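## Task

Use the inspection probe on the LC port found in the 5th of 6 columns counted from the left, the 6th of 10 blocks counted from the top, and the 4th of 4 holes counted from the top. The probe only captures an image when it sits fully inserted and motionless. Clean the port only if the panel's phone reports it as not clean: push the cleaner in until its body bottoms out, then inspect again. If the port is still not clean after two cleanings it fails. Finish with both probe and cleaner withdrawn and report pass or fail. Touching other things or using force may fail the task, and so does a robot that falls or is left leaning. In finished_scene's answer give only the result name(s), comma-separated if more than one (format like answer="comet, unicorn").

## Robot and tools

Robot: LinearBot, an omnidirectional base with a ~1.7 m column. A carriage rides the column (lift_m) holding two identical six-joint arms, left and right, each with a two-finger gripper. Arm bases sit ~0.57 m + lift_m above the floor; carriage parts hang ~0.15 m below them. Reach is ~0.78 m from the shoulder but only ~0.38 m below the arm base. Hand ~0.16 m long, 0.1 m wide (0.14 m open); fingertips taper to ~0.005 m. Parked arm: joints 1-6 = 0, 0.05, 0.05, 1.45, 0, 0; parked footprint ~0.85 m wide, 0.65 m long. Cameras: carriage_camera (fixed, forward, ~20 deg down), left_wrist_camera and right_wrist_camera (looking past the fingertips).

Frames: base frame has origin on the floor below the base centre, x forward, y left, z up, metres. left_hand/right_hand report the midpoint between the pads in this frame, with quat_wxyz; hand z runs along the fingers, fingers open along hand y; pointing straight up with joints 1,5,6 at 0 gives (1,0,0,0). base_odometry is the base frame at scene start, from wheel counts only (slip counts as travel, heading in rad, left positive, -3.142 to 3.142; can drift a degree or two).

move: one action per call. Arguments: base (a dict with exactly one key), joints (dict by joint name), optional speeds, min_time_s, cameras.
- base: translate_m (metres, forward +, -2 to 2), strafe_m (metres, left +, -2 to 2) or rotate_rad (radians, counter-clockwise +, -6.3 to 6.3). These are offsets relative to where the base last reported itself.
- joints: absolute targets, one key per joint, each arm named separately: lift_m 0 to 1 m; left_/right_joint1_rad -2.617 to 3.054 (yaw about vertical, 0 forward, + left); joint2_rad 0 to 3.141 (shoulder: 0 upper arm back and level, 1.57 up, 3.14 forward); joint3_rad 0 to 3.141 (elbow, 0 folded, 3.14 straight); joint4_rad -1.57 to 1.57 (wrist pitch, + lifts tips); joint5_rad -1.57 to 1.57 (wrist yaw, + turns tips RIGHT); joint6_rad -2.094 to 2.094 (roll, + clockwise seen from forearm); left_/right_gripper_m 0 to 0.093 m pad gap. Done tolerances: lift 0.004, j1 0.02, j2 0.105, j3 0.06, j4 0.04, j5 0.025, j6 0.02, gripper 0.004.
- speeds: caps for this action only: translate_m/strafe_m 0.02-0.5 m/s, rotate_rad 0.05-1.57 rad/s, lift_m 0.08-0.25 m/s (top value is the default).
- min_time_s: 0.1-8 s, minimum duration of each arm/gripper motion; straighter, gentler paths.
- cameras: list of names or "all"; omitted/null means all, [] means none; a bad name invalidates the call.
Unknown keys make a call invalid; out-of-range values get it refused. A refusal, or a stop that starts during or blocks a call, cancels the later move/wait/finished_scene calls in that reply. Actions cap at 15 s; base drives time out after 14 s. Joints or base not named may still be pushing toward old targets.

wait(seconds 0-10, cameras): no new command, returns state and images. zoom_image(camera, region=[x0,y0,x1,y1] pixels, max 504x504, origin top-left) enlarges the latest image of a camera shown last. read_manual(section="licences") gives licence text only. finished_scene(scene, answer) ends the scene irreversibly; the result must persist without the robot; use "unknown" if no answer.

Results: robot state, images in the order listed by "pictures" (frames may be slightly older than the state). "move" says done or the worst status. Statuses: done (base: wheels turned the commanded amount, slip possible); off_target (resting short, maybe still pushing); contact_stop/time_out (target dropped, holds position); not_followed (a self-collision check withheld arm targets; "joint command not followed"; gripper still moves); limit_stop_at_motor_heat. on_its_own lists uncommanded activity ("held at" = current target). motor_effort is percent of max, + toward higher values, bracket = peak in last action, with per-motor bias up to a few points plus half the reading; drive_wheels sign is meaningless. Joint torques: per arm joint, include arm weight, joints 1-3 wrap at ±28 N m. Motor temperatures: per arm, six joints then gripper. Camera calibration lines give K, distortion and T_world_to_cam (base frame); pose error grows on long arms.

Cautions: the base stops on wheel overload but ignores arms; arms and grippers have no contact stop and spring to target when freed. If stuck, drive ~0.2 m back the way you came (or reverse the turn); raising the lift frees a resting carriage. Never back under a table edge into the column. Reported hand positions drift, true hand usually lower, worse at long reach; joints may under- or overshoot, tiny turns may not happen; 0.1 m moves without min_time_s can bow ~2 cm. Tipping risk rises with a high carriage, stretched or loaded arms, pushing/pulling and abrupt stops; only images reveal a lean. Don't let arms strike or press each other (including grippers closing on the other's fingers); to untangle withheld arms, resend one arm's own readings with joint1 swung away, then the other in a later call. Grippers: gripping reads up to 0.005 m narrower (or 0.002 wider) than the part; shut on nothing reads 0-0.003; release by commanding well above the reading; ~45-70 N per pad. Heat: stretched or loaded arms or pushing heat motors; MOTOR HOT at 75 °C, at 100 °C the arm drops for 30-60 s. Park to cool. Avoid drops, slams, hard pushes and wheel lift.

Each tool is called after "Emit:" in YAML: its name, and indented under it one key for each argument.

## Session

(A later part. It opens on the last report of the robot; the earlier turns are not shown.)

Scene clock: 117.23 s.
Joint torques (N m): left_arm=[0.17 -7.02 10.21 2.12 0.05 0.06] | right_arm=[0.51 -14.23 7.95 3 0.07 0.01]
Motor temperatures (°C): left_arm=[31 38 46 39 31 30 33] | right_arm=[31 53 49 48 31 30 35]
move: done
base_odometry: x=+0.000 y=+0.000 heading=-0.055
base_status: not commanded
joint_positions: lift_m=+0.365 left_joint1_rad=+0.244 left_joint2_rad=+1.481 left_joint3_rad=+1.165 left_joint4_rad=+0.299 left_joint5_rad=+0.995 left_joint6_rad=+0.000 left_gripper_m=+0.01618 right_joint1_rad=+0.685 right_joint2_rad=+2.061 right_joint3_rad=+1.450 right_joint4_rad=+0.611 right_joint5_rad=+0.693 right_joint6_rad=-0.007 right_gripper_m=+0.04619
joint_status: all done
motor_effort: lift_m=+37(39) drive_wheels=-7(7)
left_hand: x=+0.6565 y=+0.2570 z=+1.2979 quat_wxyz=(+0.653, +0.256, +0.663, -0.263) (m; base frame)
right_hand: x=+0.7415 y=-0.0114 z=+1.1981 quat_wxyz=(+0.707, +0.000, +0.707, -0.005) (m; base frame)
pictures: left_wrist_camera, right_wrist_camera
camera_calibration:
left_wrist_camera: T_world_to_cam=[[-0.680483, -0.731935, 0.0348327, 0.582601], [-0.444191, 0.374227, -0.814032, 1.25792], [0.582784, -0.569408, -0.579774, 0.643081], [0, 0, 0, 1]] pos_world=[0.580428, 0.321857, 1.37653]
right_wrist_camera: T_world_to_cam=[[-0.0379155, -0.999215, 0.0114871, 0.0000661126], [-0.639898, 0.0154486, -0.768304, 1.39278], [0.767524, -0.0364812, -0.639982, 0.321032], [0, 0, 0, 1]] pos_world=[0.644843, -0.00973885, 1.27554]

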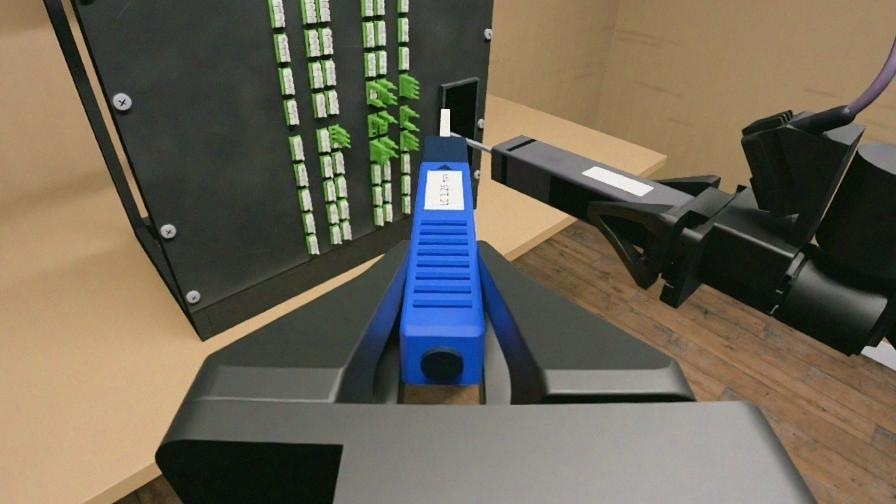

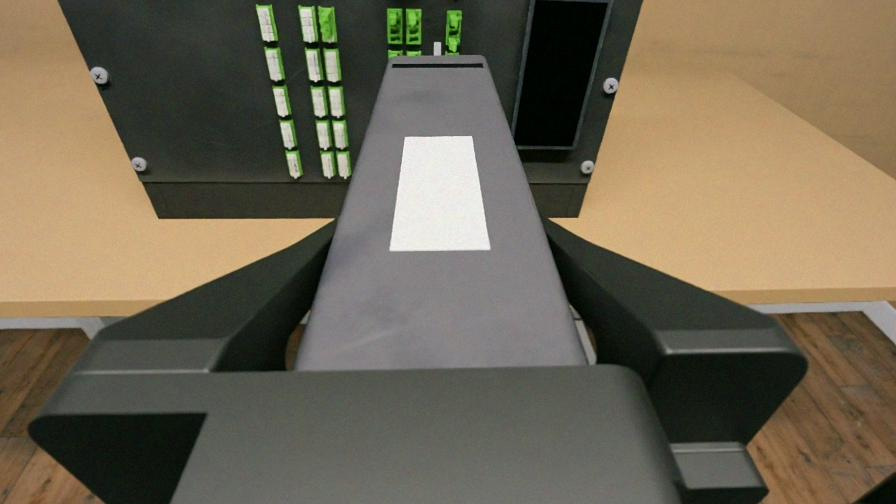

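Emit:
move:
  base: {"rotate_rad":0.028}
  joints: {"lift_m":0.35,"right_joint5_rad":0.69,"right_joint6_rad":0.03,"left_joint1_rad":0.35,"left_joint5_rad":1.15}
  cameras: ["right_wrist_camera","left_wrist_camera"]

Emit:
zoom_image:
  camera: "right_wrist_camera"
  region: [380, 0, 480, 60]

Emit:
zoom_image:
  camera: "left_wrist_camera"
  region: [320, 60, 560, 220]

Scene clock: 203.60 s.
Joint torques (N m): left_arm=[-0.68 -6.98 10.03 2.05 0.07 0.05] | right_arm=[-0.21 -14.27 7.87 2.94 -0.02 0.02]
Motor temperatures (°C): left_arm=[31 41 47 45 31 30 34] | right_arm=[30 58 51 58 30 30 35]
move: done
base_odometry: x=+0.000 y=+0.000 heading=-0.027
base_status: done
joint_positions: lift_m=+0.350 left_joint1_rad=+0.353 left_joint2_rad=+1.482 left_joint3_rad=+1.166 left_joint4_rad=+0.297 left_joint5_rad=+1.141 left_joint6_rad=+0.000 left_gripper_m=+0.01618 right_joint1_rad=+0.693 right_joint2_rad=+2.062 right_joint3_rad=+1.450 right_joint4_rad=+0.613 right_joint5_rad=+0.691 right_joint6_rad=+0.021 right_gripper_m=+0.04619
joint_status: all done
motor_effort: lift_m=+37(38) drive_wheels=+7(14)
left_hand: x=+0.6419 y=+0.2860 z=+1.2828 quat_wxyz=(+0.648, +0.267, +0.658, -0.276) (m; base frame)
right_hand: x=+0.7393 y=-0.0067 z=+1.1830 quat_wxyz=(+0.707, +0.007, +0.707, +0.008) (m; base frame)
pictures: left_wrist_camera, right_wrist_camera
camera_calibration:
left_wrist_camera: T_world_to_cam=[[-0.707569, -0.705603, 0.0383438, 0.599662], [-0.431237, 0.388179, -0.814464, 1.2165], [0.559804, -0.592825, -0.578946, 0.679767], [0, 0, 0, 1]] pos_world=[0.568365, 0.353887, 1.36135]
right_wrist_camera: T_world_to_cam=[[-0.0280135, -0.999467, -0.0167551, 0.0308558], [-0.639375, 0.0308001, -0.768278, 1.37936], [0.768384, -0.0108093, -0.639898, 0.312546], [0, 0, 0, 1]] pos_world=[0.642639, -0.00826671, 1.26025]

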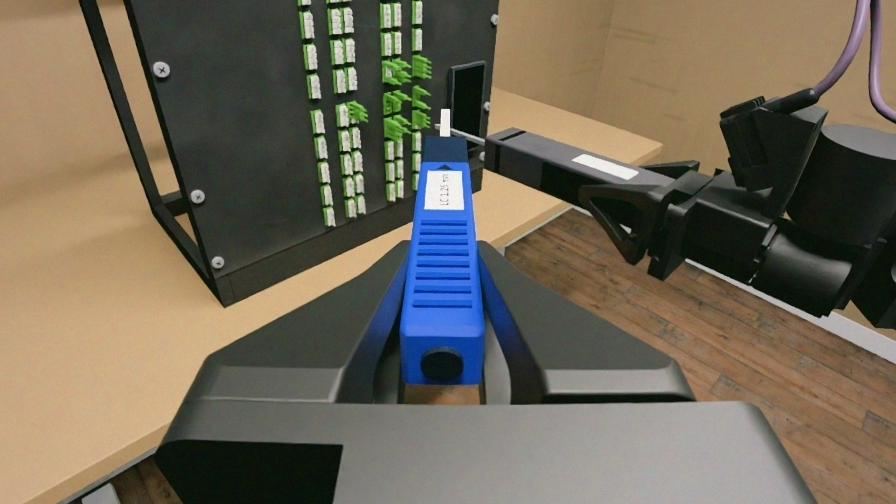

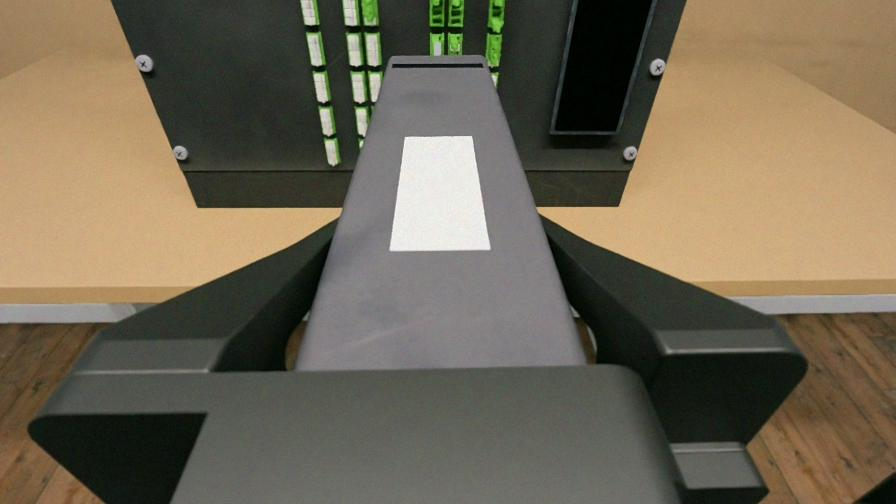

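Scaled by 5.040 from the camera's 896x504 image, which has a finer 1280x720 frame.

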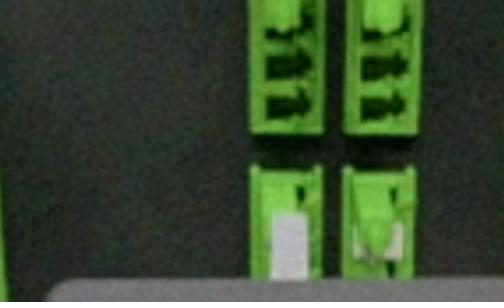

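Scaled by 2.100 from the camera's 896x504 image, which has a finer 1280x720 frame.

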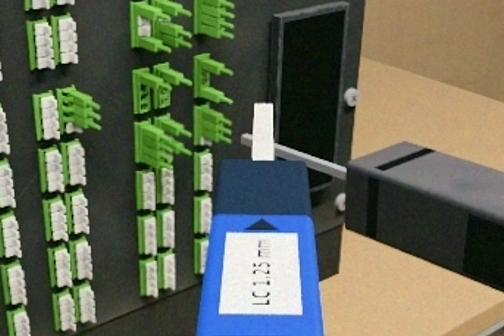

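Emit:
move:
  base: {"strafe_m":-0.015}
  speeds: {"strafe_m":0.03}
  joints: {"lift_m":0.347}
  cameras: []

Emit:
move:
  base: {"translate_m":0.045}
  speeds: {"translate_m":0.03}
  cameras: ["right_wrist_camera","left_wrist_camera"]

Emit:
zoom_image:
  camera: "right_wrist_camera"
  region: [390, 0, 490, 60]

Emit:
zoom_image:
  camera: "left_wrist_camera"
  region: [320, 40, 560, 200]

Scene clock: 222.10 s.
Joint torques (N m): left_arm=[-0.47 -6.99 9.99 2.02 0.03 0.06] | right_arm=[-0.06 -14.17 7.77 3.02 -0.02 0.02]
Motor temperatures (°C): left_arm=[30 41 48 45 31 30 34] | right_arm=[30 64 52 61 30 30 35]
move: done
base_odometry: x=+0.000 y=-0.015 heading=-0.027
base_status: done
joint_positions: lift_m=+0.347 left_joint1_rad=+0.351 left_joint2_rad=+1.482 left_joint3_rad=+1.166 left_joint4_rad=+0.298 left_joint5_rad=+1.146 left_joint6_rad=+0.000 left_gripper_m=+0.01618 right_joint1_rad=+0.691 right_joint2_rad=+2.062 right_joint3_rad=+1.450 right_joint4_rad=+0.613 right_joint5_rad=+0.689 right_joint6_rad=+0.021 right_gripper_m=+0.04619
joint_status: all done
motor_effort: lift_m=+35(37) drive_wheels=+7(14)
left_hand: x=+0.6412 y=+0.2846 z=+1.2800 quat_wxyz=(+0.647, +0.269, +0.657, -0.278) (m; base frame)
right_hand: x=+0.7398 y=-0.0073 z=+1.1801 quat_wxyz=(+0.707, +0.007, +0.707, +0.008) (m; base frame)
pictures: none
No camera images: "cameras" was empty.

Scene clock: 224.10 s.
Joint torques (N m): left_arm=[-0.57 -6.99 10 2.03 0.03 0.06] | right_arm=[-0.14 -14.27 7.82 2.89 0.02 0.04]
Motor temperatures (°C): left_arm=[30 41 48 45 31 30 34] | right_arm=[30 64 52 61 30 30 35]
move: done
base_odometry: x=+0.044 y=-0.016 heading=-0.027
base_status: done
joint_positions: lift_m=+0.347 left_joint1_rad=+0.351 left_joint2_rad=+1.482 left_joint3_rad=+1.166 left_joint4_rad=+0.299 left_joint5_rad=+1.146 left_joint6_rad=+0.000 left_gripper_m=+0.01618 right_joint1_rad=+0.691 right_joint2_rad=+2.062 right_joint3_rad=+1.450 right_joint4_rad=+0.614 right_joint5_rad=+0.688 right_joint6_rad=+0.021 right_gripper_m=+0.04619
joint_status: not commanded
motor_effort: lift_m=+34(36) drive_wheels=-8(15)
left_hand: x=+0.6412 y=+0.2846 z=+1.2802 quat_wxyz=(+0.647, +0.270, +0.656, -0.278) (m; base frame)
right_hand: x=+0.7398 y=-0.0071 z=+1.1803 quat_wxyz=(+0.708, +0.007, +0.707, +0.009) (m; base frame)
pictures: left_wrist_camera, right_wrist_camera
camera_calibration:
left_wrist_camera: T_world_to_cam=[[-0.712431, -0.700783, 0.0366781, 0.602191], [-0.427103, 0.391544, -0.815031, 1.21176], [0.556799, -0.596319, -0.578255, 0.679805], [0, 0, 0, 1]] pos_world=[0.568052, 0.352928, 1.35864]
right_wrist_camera: T_world_to_cam=[[-0.0272678, -0.999461, -0.0182636, 0.0316383], [-0.638737, 0.0314746, -0.768781, 1.37779], [0.768942, -0.0092973, -0.639251, 0.309348], [0, 0, 0, 1]] pos_world=[0.643038, -0.00886809, 1.25755]

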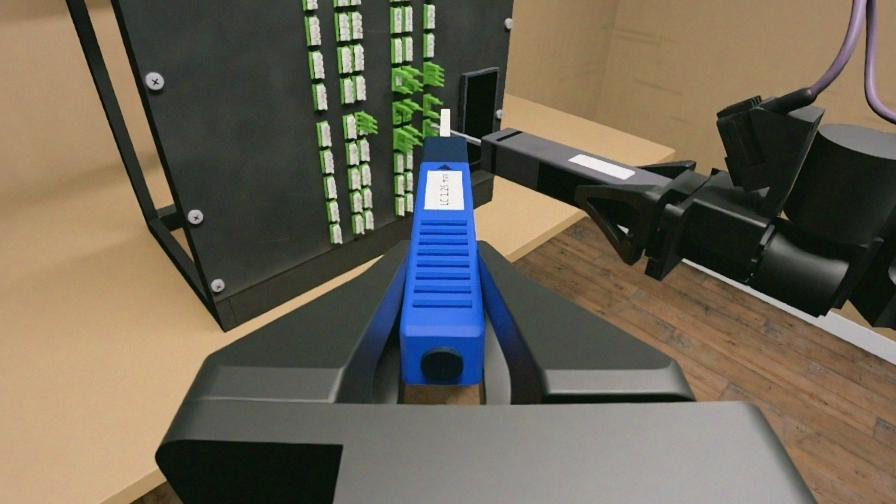

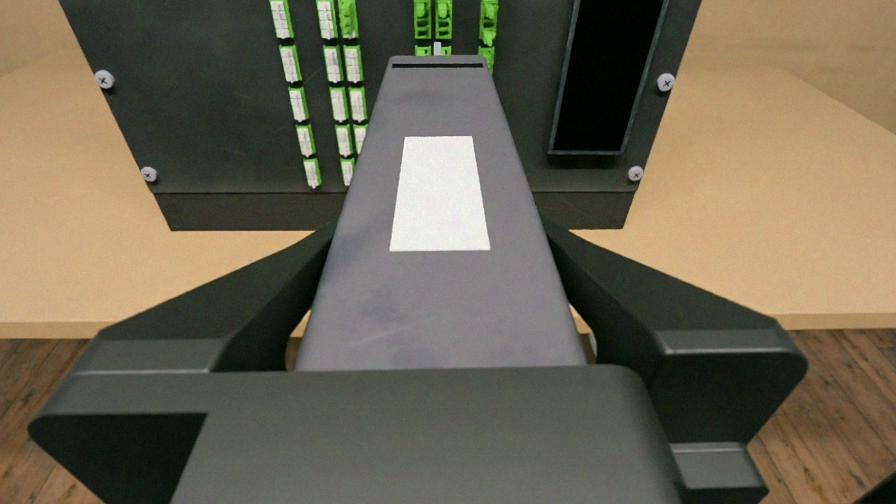

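Scaled by 5.040 from the camera's 896x504 image, which has a finer 1280x720 frame.

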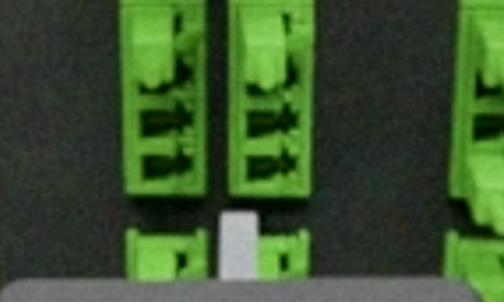

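Scaled by 2.100 from the camera's 896x504 image, which has a finer 1280x720 frame.

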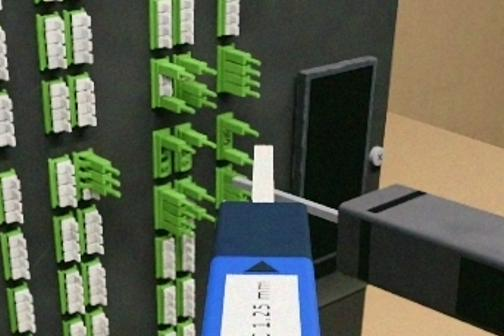

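Emit:
move:
  base: {"strafe_m":-0.004}
  speeds: {"strafe_m":0.03}
  joints: {"lift_m":0.3445}
  cameras: []

Emit:
move:
  base: {"translate_m":0.018}
  speeds: {"translate_m":0.03}
  cameras: ["right_wrist_camera","left_wrist_camera"]

Emit:
zoom_image:
  camera: "right_wrist_camera"
  region: [400, 0, 480, 60]

Emit:
zoom_image:
  camera: "left_wrist_camera"
  region: [380, 80, 500, 180]

Scene clock: 235.37 s.
Joint torques (N m): left_arm=[-0.5 -6.99 9.99 2.01 0.01 0.06] | right_arm=[0.01 -14.27 7.9 2.98 -0.01 0.01]
Motor temperatures (°C): left_arm=[30 41 48 45 31 30 34] | right_arm=[30 66 52 62 30 30 35]
move: done
base_odometry: x=+0.044 y=-0.020 heading=-0.026
base_status: done
joint_positions: lift_m=+0.345 left_joint1_rad=+0.350 left_joint2_rad=+1.482 left_joint3_rad=+1.166 left_joint4_rad=+0.300 left_joint5_rad=+1.148 left_joint6_rad=+0.000 left_gripper_m=+0.01618 right_joint1_rad=+0.689 right_joint2_rad=+2.062 right_joint3_rad=+1.450 right_joint4_rad=+0.613 right_joint5_rad=+0.689 right_joint6_rad=+0.022 right_gripper_m=+0.04619
joint_status: all done
motor_effort: lift_m=+36(37) drive_wheels=-3(13)
left_hand: x=+0.6410 y=+0.2839 z=+1.2778 quat_wxyz=(+0.647, +0.271, +0.656, -0.279) (m; base frame)
right_hand: x=+0.7404 y=-0.0084 z=+1.1776 quat_wxyz=(+0.707, +0.008, +0.707, +0.008) (m; base frame)
pictures: none
No camera images: "cameras" was empty.

Scene clock: 236.47 s.
Joint torques (N m): left_arm=[-0.38 -6.99 10 2 0.01 0.05] | right_arm=[0.08 -14.27 7.94 2.94 -0.03 0]
Motor temperatures (°C): left_arm=[30 41 48 45 31 30 34] | right_arm=[30 66 52 63 30 30 35]
move: done
base_odometry: x=+0.062 y=-0.020 heading=-0.026
base_status: done
joint_positions: lift_m=+0.345 left_joint1_rad=+0.350 left_joint2_rad=+1.482 left_joint3_rad=+1.166 left_joint4_rad=+0.300 left_joint5_rad=+1.148 left_joint6_rad=+0.000 left_gripper_m=+0.01618 right_joint1_rad=+0.689 right_joint2_rad=+2.062 right_joint3_rad=+1.450 right_joint4_rad=+0.614 right_joint5_rad=+0.689 right_joint6_rad=+0.022 right_gripper_m=+0.04619
joint_status: not commanded
motor_effort: lift_m=+35(37) drive_wheels=+6(12)
left_hand: x=+0.6410 y=+0.2839 z=+1.2779 quat_wxyz=(+0.647, +0.271, +0.656, -0.279) (m; base frame)
right_hand: x=+0.7403 y=-0.0082 z=+1.1778 quat_wxyz=(+0.708, +0.008, +0.707, +0.008) (m; base frame)
pictures: left_wrist_camera, right_wrist_camera
camera_calibration:
left_wrist_camera: T_world_to_cam=[[-0.714619, -0.698605, 0.0356444, 0.60374], [-0.425006, 0.393147, -0.815356, 1.20871], [0.555599, -0.597818, -0.577861, 0.678919], [0, 0, 0, 1]] pos_world=[0.567946, 0.352446, 1.35633]
right_wrist_camera: T_world_to_cam=[[-0.0294996, -0.999391, -0.0186509, 0.0327284], [-0.638662, 0.0331988, -0.768771, 1.37617], [0.768921, -0.0107668, -0.639253, 0.307358], [0, 0, 0, 1]] pos_world=[0.643538, -0.00966952, 1.25505]

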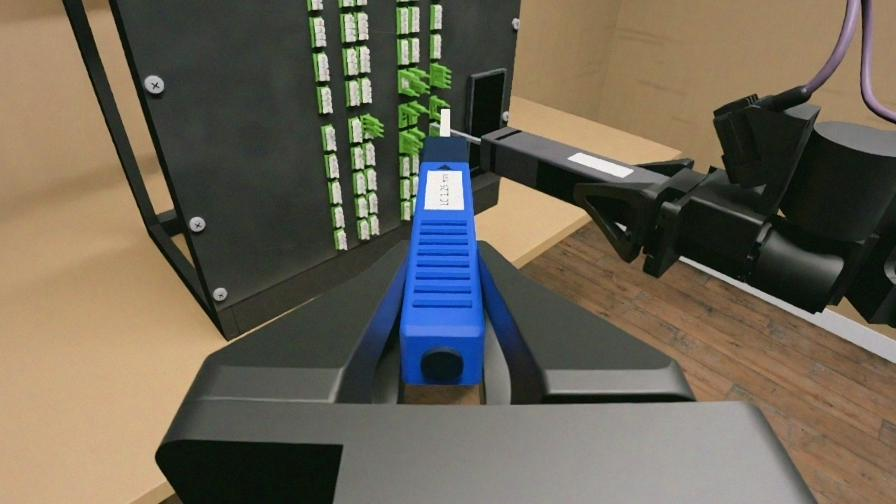

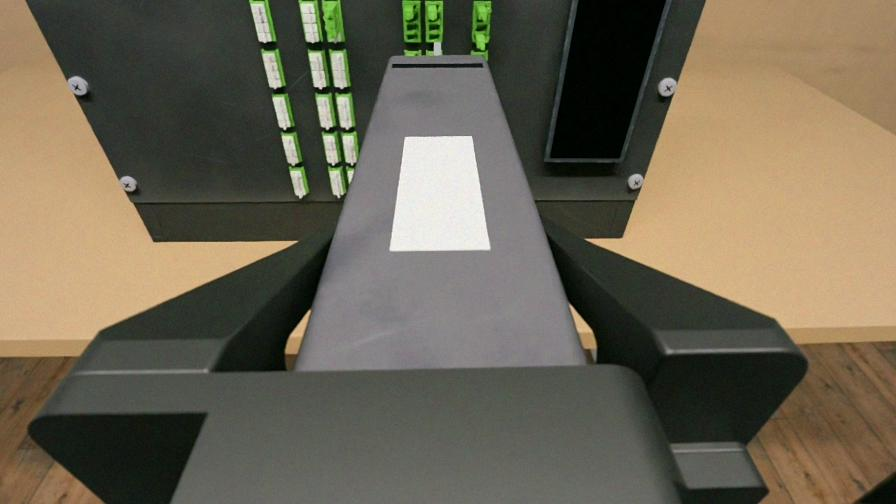

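Scaled by 6.300 from the camera's 896x504 image, which has a finer 1280x720 frame.

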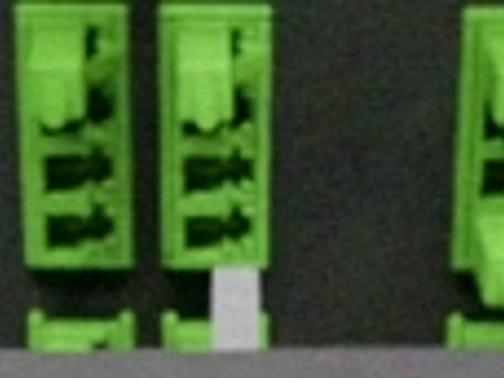

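Scaled by 4.200 from the camera's 896x504 image, which has a finer 1280x720 frame.

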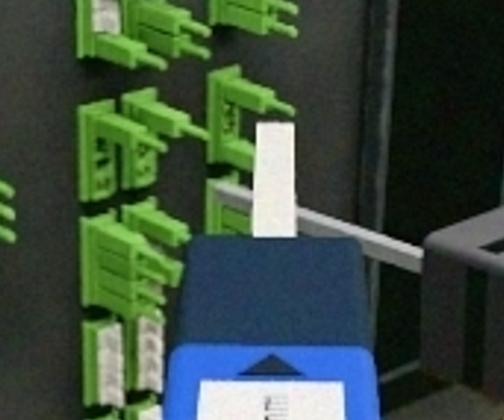

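Emit:
move:
  base: {"strafe_m":0.003}
  speeds: {"strafe_m":0.02}
  joints: {"lift_m":0.3422}
  cameras: []

Emit:
move:
  base: {"translate_m":0.014}
  speeds: {"translate_m":0.03}
  cameras: ["right_wrist_camera","left_wrist_camera"]

Emit:
zoom_image:
  camera: "right_wrist_camera"
  region: [410, 10, 460, 60]

Emit:
zoom_image:
  camera: "left_wrist_camera"
  region: [400, 90, 480, 160]

Scene clock: 253.87 s.
Joint torques (N m): left_arm=[-0.39 -6.98 9.94 2.01 0.03 0.06] | right_arm=[-0.12 -14.12 7.98 2.96 0.01 -0.01]
Motor temperatures (°C): left_arm=[30 41 49 45 31 30 34] | right_arm=[30 68 53 64 30 30 36]
move: done
base_odometry: x=+0.062 y=-0.017 heading=-0.026
base_status: done
joint_positions: lift_m=+0.342 left_joint1_rad=+0.350 left_joint2_rad=+1.482 left_joint3_rad=+1.166 left_joint4_rad=+0.300 left_joint5_rad=+1.149 left_joint6_rad=+0.000 left_gripper_m=+0.01618 right_joint1_rad=+0.691 right_joint2_rad=+2.062 right_joint3_rad=+1.450 right_joint4_rad=+0.612 right_joint5_rad=+0.688 right_joint6_rad=+0.022 right_gripper_m=+0.04619
joint_status: all done
motor_effort: lift_m=+35(36) drive_wheels=+6(10)
left_hand: x=+0.6409 y=+0.2839 z=+1.2756 quat_wxyz=(+0.647, +0.271, +0.656, -0.279) (m; base frame)
right_hand: x=+0.7398 y=-0.0071 z=+1.1751 quat_wxyz=(+0.707, +0.007, +0.707, +0.009) (m; base frame)
pictures: none
No camera images: "cameras" was empty.

Scene clock: 254.77 s.
Joint torques (N m): left_arm=[-0.54 -6.94 9.98 2 0 0.06] | right_arm=[-0.08 -14.23 7.84 2.93 0 0.02]
Motor temperatures (°C): left_arm=[30 41 49 45 31 30 34] | right_arm=[30 68 53 64 30 30 36]
move: done
base_odometry: x=+0.076 y=-0.018 heading=-0.026
base_status: done
joint_positions: lift_m=+0.342 left_joint1_rad=+0.350 left_joint2_rad=+1.482 left_joint3_rad=+1.166 left_joint4_rad=+0.301 left_joint5_rad=+1.149 left_joint6_rad=+0.000 left_gripper_m=+0.01618 right_joint1_rad=+0.690 right_joint2_rad=+2.062 right_joint3_rad=+1.450 right_joint4_rad=+0.614 right_joint5_rad=+0.687 right_joint6_rad=+0.022 right_gripper_m=+0.04619
joint_status: not commanded
motor_effort: lift_m=+35(36) drive_wheels=+7(14)
left_hand: x=+0.6409 y=+0.2839 z=+1.2756 quat_wxyz=(+0.647, +0.271, +0.655, -0.279) (m; base frame)
right_hand: x=+0.7400 y=-0.0073 z=+1.1755 quat_wxyz=(+0.708, +0.007, +0.707, +0.009) (m; base frame)
pictures: left_wrist_camera, right_wrist_camera
camera_calibration:
left_wrist_camera: T_world_to_cam=[[-0.714873, -0.698364, 0.0352776, 0.604377], [-0.424581, 0.393426, -0.815443, 1.20653], [0.555597, -0.597916, -0.577761, 0.677606], [0, 0, 0, 1]] pos_world=[0.567845, 0.352548, 1.35403]
right_wrist_camera: T_world_to_cam=[[-0.0268685, -0.999464, -0.0187063, 0.0316517], [-0.639026, 0.0315631, -0.768537, 1.37404], [0.768716, -0.00869563, -0.639531, 0.306561], [0, 0, 0, 1]] pos_world=[0.643238, -0.00906844, 1.25265]

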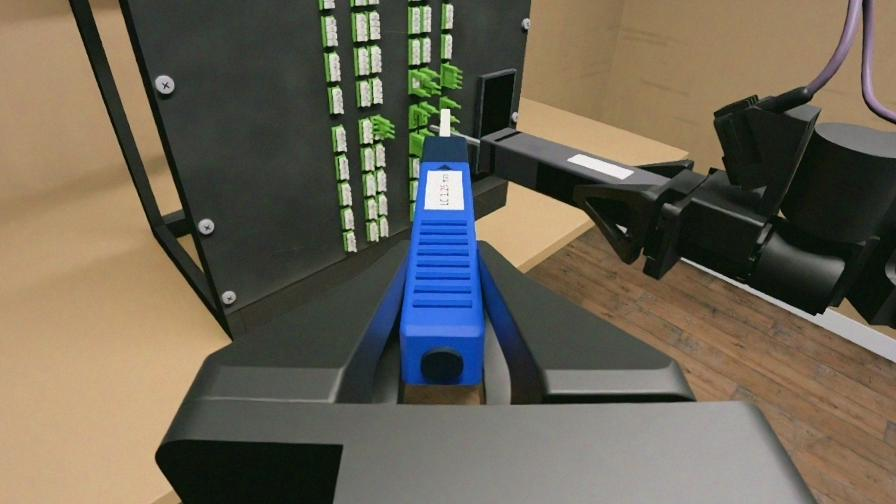

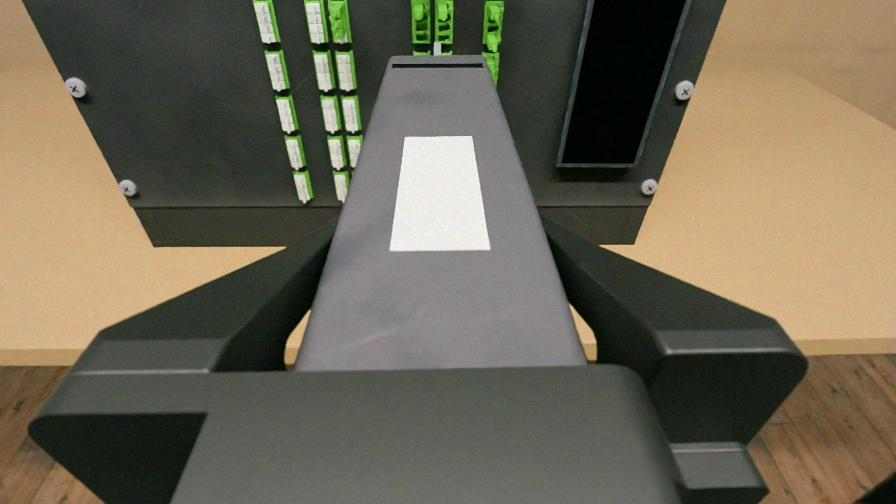

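Scaled by 10.080 from the camera's 896x504 image, which has a finer 1280x720 frame.

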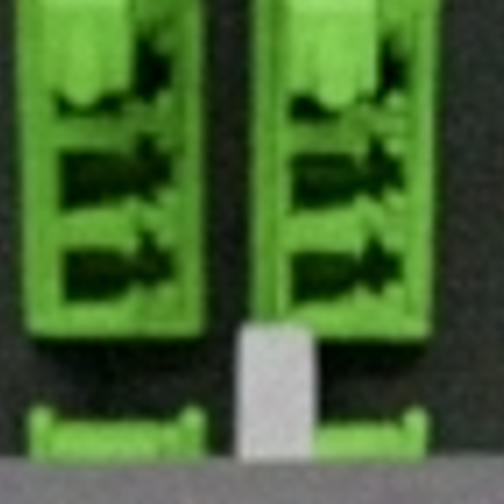

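Scaled by 6.300 from the camera's 896x504 image, which has a finer 1280x720 frame.

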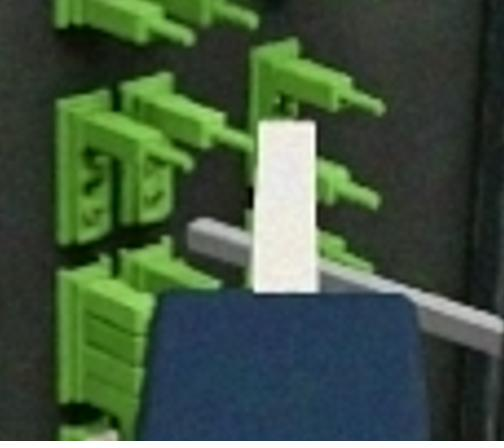

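Emit:
move:
  base: {"strafe_m":-0.003}
  speeds: {"strafe_m":0.02}
  cameras: ["right_wrist_camera"]

Emit:
zoom_image:
  camera: "right_wrist_camera"
  region: [410, 10, 460, 60]

Scene clock: 265.33 s.
Joint torques (N m): left_arm=[-0.46 -6.98 9.99 2 0.01 0.06] | right_arm=[0.02 -14.04 7.9 2.94 0.02 0]
Motor temperatures (°C): left_arm=[30 41 49 45 31 30 34] | right_arm=[30 69 53 65 30 30 36]
move: done
base_odometry: x=+0.076 y=-0.021 heading=-0.025
base_status: done
joint_positions: lift_m=+0.342 left_joint1_rad=+0.350 left_joint2_rad=+1.482 left_joint3_rad=+1.166 left_joint4_rad=+0.301 left_joint5_rad=+1.150 left_joint6_rad=+0.000 left_gripper_m=+0.01618 right_joint1_rad=+0.690 right_joint2_rad=+2.062 right_joint3_rad=+1.450 right_joint4_rad=+0.614 right_joint5_rad=+0.687 right_joint6_rad=+0.022 right_gripper_m=+0.04619
joint_status: not commanded
motor_effort: lift_m=+35(36) drive_wheels=-5(9)
left_hand: x=+0.6408 y=+0.2837 z=+1.2756 quat_wxyz=(+0.647, +0.272, +0.655, -0.279) (m; base frame)
right_hand: x=+0.7400 y=-0.0073 z=+1.1755 quat_wxyz=(+0.708, +0.007, +0.707, +0.009) (m; base frame)
pictures: right_wrist_camera
camera_calibration:
right_wrist_camera: T_world_to_cam=[[-0.0268685, -0.999464, -0.0187063, 0.0316517], [-0.639026, 0.0315631, -0.768537, 1.37404], [0.768716, -0.00869563, -0.639531, 0.306561], [0, 0, 0, 1]] pos_world=[0.643238, -0.00906844, 1.25265]

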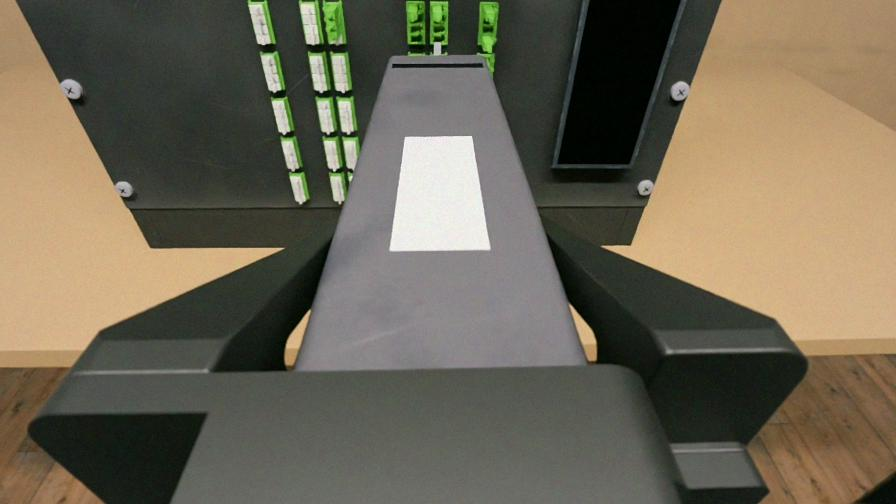

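Scaled by 10.080 from the camera's 896x504 image, which has a finer 1280x720 frame.

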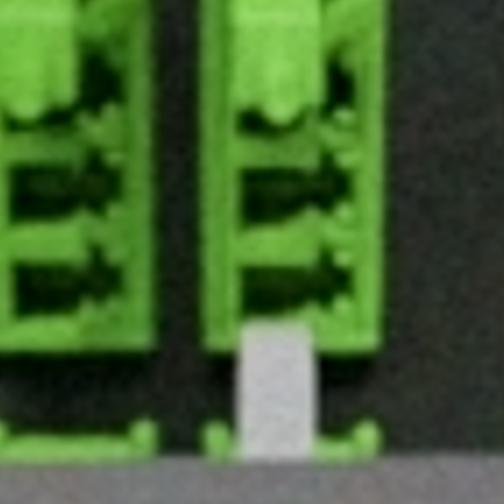

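Emit:
move:
  base: {"translate_m":0.006}
  speeds: {"translate_m":0.02}
  cameras: ["right_wrist_camera","left_wrist_camera","carriage_camera"]

Emit:
zoom_image:
  camera: "right_wrist_camera"
  region: [410, 10, 460, 60]

Emit:
zoom_image:
  camera: "left_wrist_camera"
  region: [400, 90, 480, 160]

Scene clock: 270.27 s.
Joint torques (N m): left_arm=[-0.4 -6.98 9.99 1.99 -0.02 0.05] | right_arm=[0.12 -14.32 7.84 2.97 0 0.01]
Motor temperatures (°C): left_arm=[30 41 49 45 31 30 34] | right_arm=[30 69 53 65 30 30 36]
move: done
base_odometry: x=+0.082 y=-0.021 heading=-0.025
base_status: done
joint_positions: lift_m=+0.342 left_joint1_rad=+0.350 left_joint2_rad=+1.482 left_joint3_rad=+1.166 left_joint4_rad=+0.301 left_joint5_rad=+1.150 left_joint6_rad=+0.000 left_gripper_m=+0.01618 right_joint1_rad=+0.690 right_joint2_rad=+2.062 right_joint3_rad=+1.450 right_joint4_rad=+0.613 right_joint5_rad=+0.688 right_joint6_rad=+0.022 right_gripper_m=+0.04619
joint_status: not commanded
motor_effort: lift_m=+35(36) drive_wheels=+7(16)
left_hand: x=+0.6408 y=+0.2838 z=+1.2758 quat_wxyz=(+0.647, +0.272, +0.655, -0.279) (m; base frame)
right_hand: x=+0.7402 y=-0.0078 z=+1.1753 quat_wxyz=(+0.707, +0.007, +0.707, +0.009) (m; base frame)
pictures: carriage_camera, left_wrist_camera, right_wrist_camera
camera_calibration:
carriage_camera: T_world_to_cam=[[0.0462105, -0.998783, 0.0172131, -0.0312626], [-0.373918, -0.0332736, -0.926865, 1.28669], [0.92631, 0.0363946, -0.375001, 0.391291], [0, 0, 0, 1]] pos_world=[0.120105, -0.0026525, 1.33986]
left_wrist_camera: T_world_to_cam=[[-0.715419, -0.697839, 0.034589, 0.605291], [-0.423665, 0.393908, -0.815686, 1.20624], [0.555593, -0.598212, -0.57746, 0.677358], [0, 0, 0, 1]] pos_world=[0.567743, 0.352452, 1.35412]
right_wrist_camera: T_world_to_cam=[[-0.0280642, -0.999439, -0.0182548, 0.0314623], [-0.639372, 0.0319853, -0.768232, 1.37401], [0.768385, -0.0098882, -0.639911, 0.306939], [0, 0, 0, 1]] pos_world=[0.643539, -0.00946845, 1.25255]

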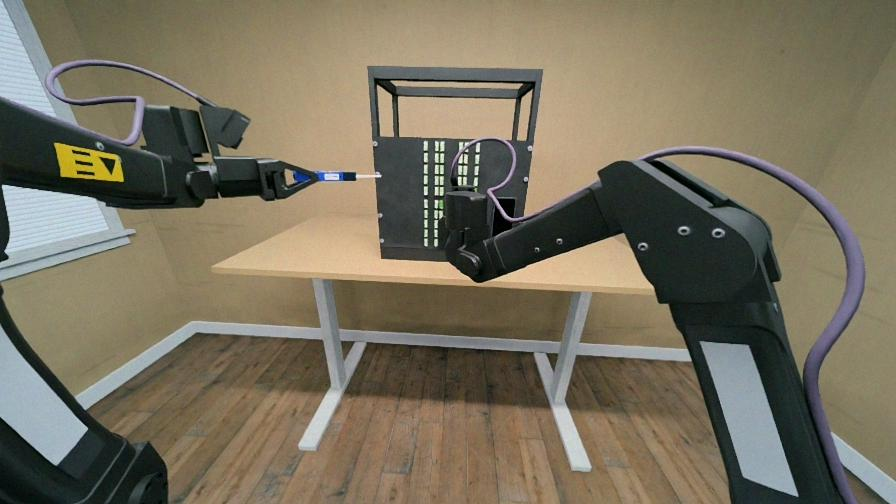

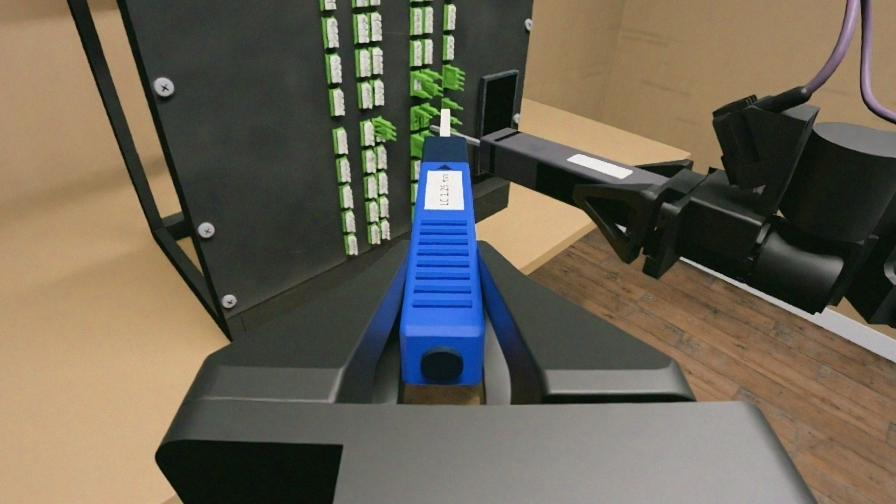

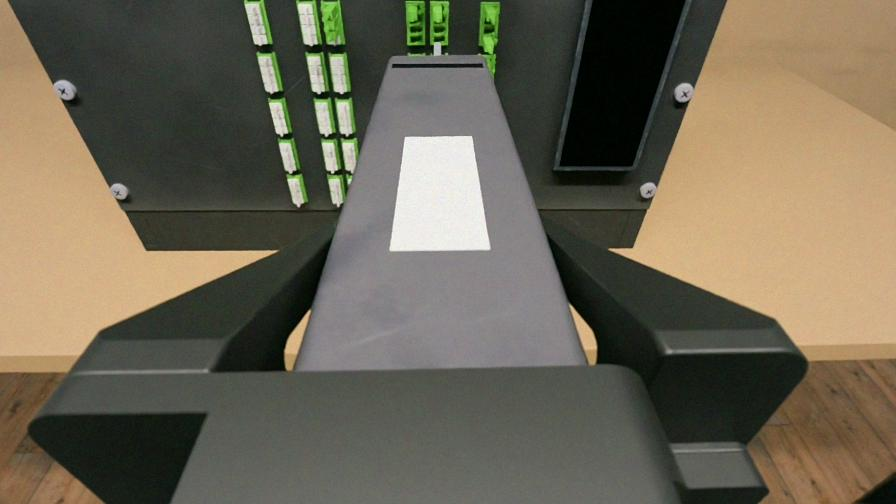

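Scaled by 10.080 from the camera's 896x504 image, which has a finer 1280x720 frame.

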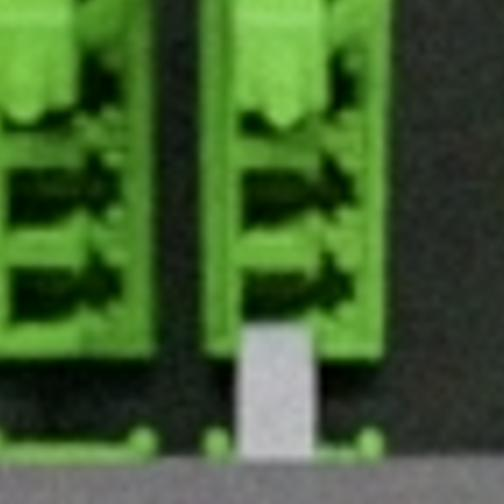

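Scaled by 6.300 from the camera's 896x504 image, which has a finer 1280x720 frame.

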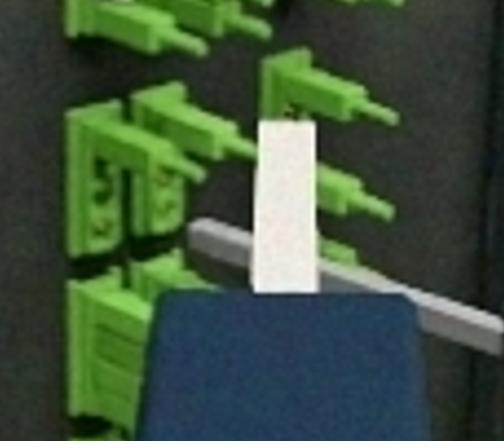

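Emit:
zoom_image:
  camera: "left_wrist_camera"
  region: [410, 98, 450, 133]

Emit:
zoom_image:
  camera: "right_wrist_camera"
  region: [425, 25, 450, 50]

Scaled by 12.600 from the camera's 896x504 image, which has a finer 1280x720 frame.

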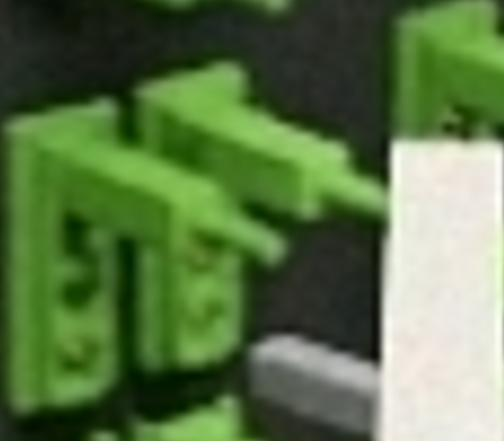

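Scaled by 20.160 from the camera's 896x504 image, which has a finer 1280x720 frame.

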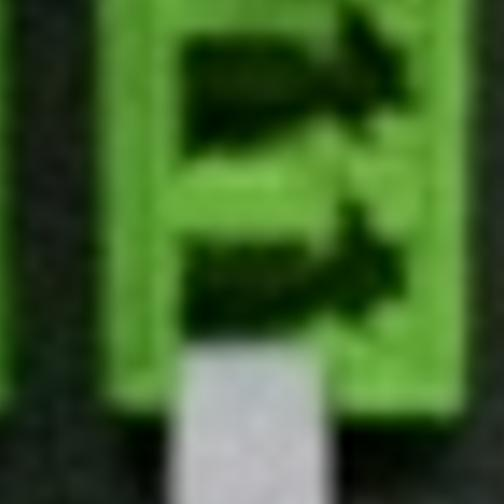

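Emit:
move:
  joints: {"lift_m":0.345}
  cameras: ["right_wrist_camera","left_wrist_camera"]

Emit:
zoom_image:
  camera: "left_wrist_camera"
  region: [410, 98, 450, 133]

Emit:
zoom_image:
  camera: "right_wrist_camera"
  region: [425, 25, 450, 50]

Scene clock: 287.13 s.
Joint torques (N m): left_arm=[-0.49 -7.02 10.04 1.98 0 0.08] | right_arm=[0.01 -14.41 7.88 2.99 0.01 -0.01]
Motor temperatures (°C): left_arm=[30 41 50 45 31 30 34] | right_arm=[30 70 54 66 30 30 36]
move: done
base_odometry: x=+0.082 y=-0.021 heading=-0.025
base_status: not commanded
joint_positions: lift_m=+0.345 left_joint1_rad=+0.350 left_joint2_rad=+1.482 left_joint3_rad=+1.166 left_joint4_rad=+0.303 left_joint5_rad=+1.150 left_joint6_rad=+0.000 left_gripper_m=+0.01618 right_joint1_rad=+0.690 right_joint2_rad=+2.062 right_joint3_rad=+1.450 right_joint4_rad=+0.616 right_joint5_rad=+0.688 right_joint6_rad=+0.022 right_gripper_m=+0.04619
joint_status: all done
motor_effort: lift_m=+41(46) drive_wheels=+7(7)
left_hand: x=+0.6408 y=+0.2838 z=+1.2784 quat_wxyz=(+0.648, +0.272, +0.655, -0.278) (m; base frame)
right_hand: x=+0.7402 y=-0.0078 z=+1.1782 quat_wxyz=(+0.708, +0.008, +0.706, +0.009) (m; base frame)
pictures: left_wrist_camera, right_wrist_camera
camera_calibration:
left_wrist_camera: T_world_to_cam=[[-0.71548, -0.697844, 0.0332105, 0.607038], [-0.422496, 0.394335, -0.816086, 1.20796], [0.556405, -0.597924, -0.576975, 0.677633], [0, 0, 0, 1]] pos_world=[0.567641, 0.352452, 1.35661]
right_wrist_camera: T_world_to_cam=[[-0.0279801, -0.999408, -0.0200115, 0.0335573], [-0.637835, 0.0332643, -0.769454, 1.37659], [0.769665, -0.0087654, -0.638388, 0.306163], [0, 0, 0, 1]] pos_world=[0.643337, -0.00957039, 1.25535]

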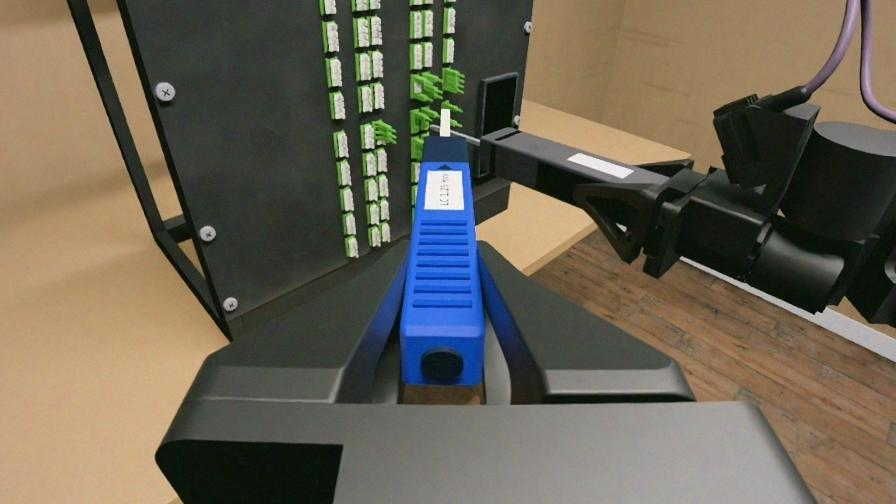

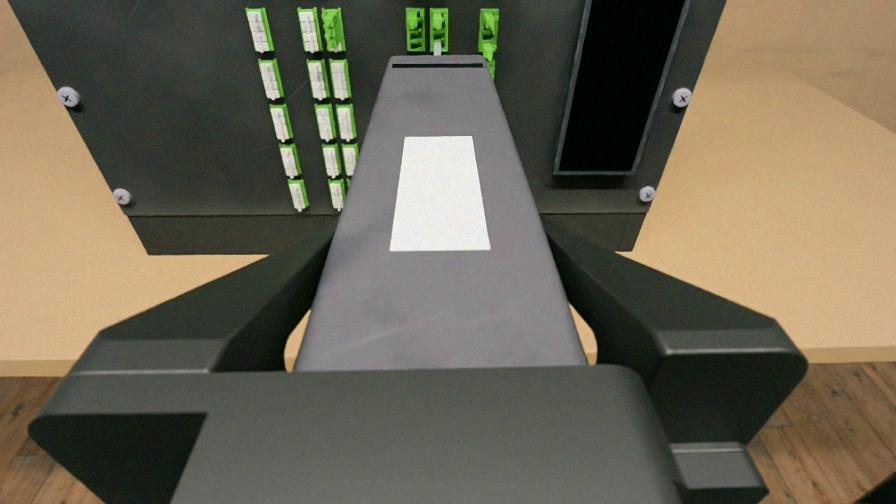

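Scaled by 12.600 from the camera's 896x504 image, which has a finer 1280x720 frame.

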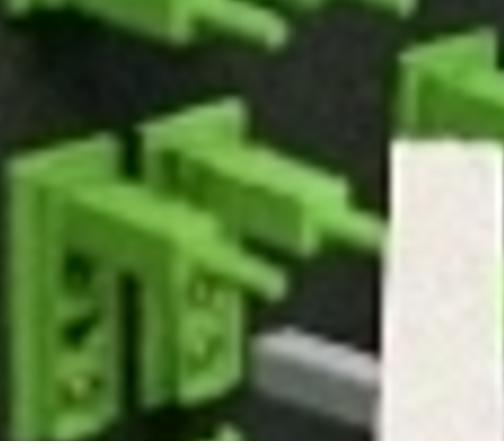

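Scaled by 20.160 from the camera's 896x504 image, which has a finer 1280x720 frame.

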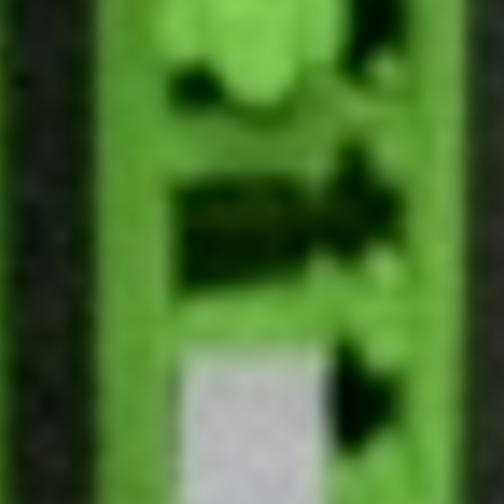

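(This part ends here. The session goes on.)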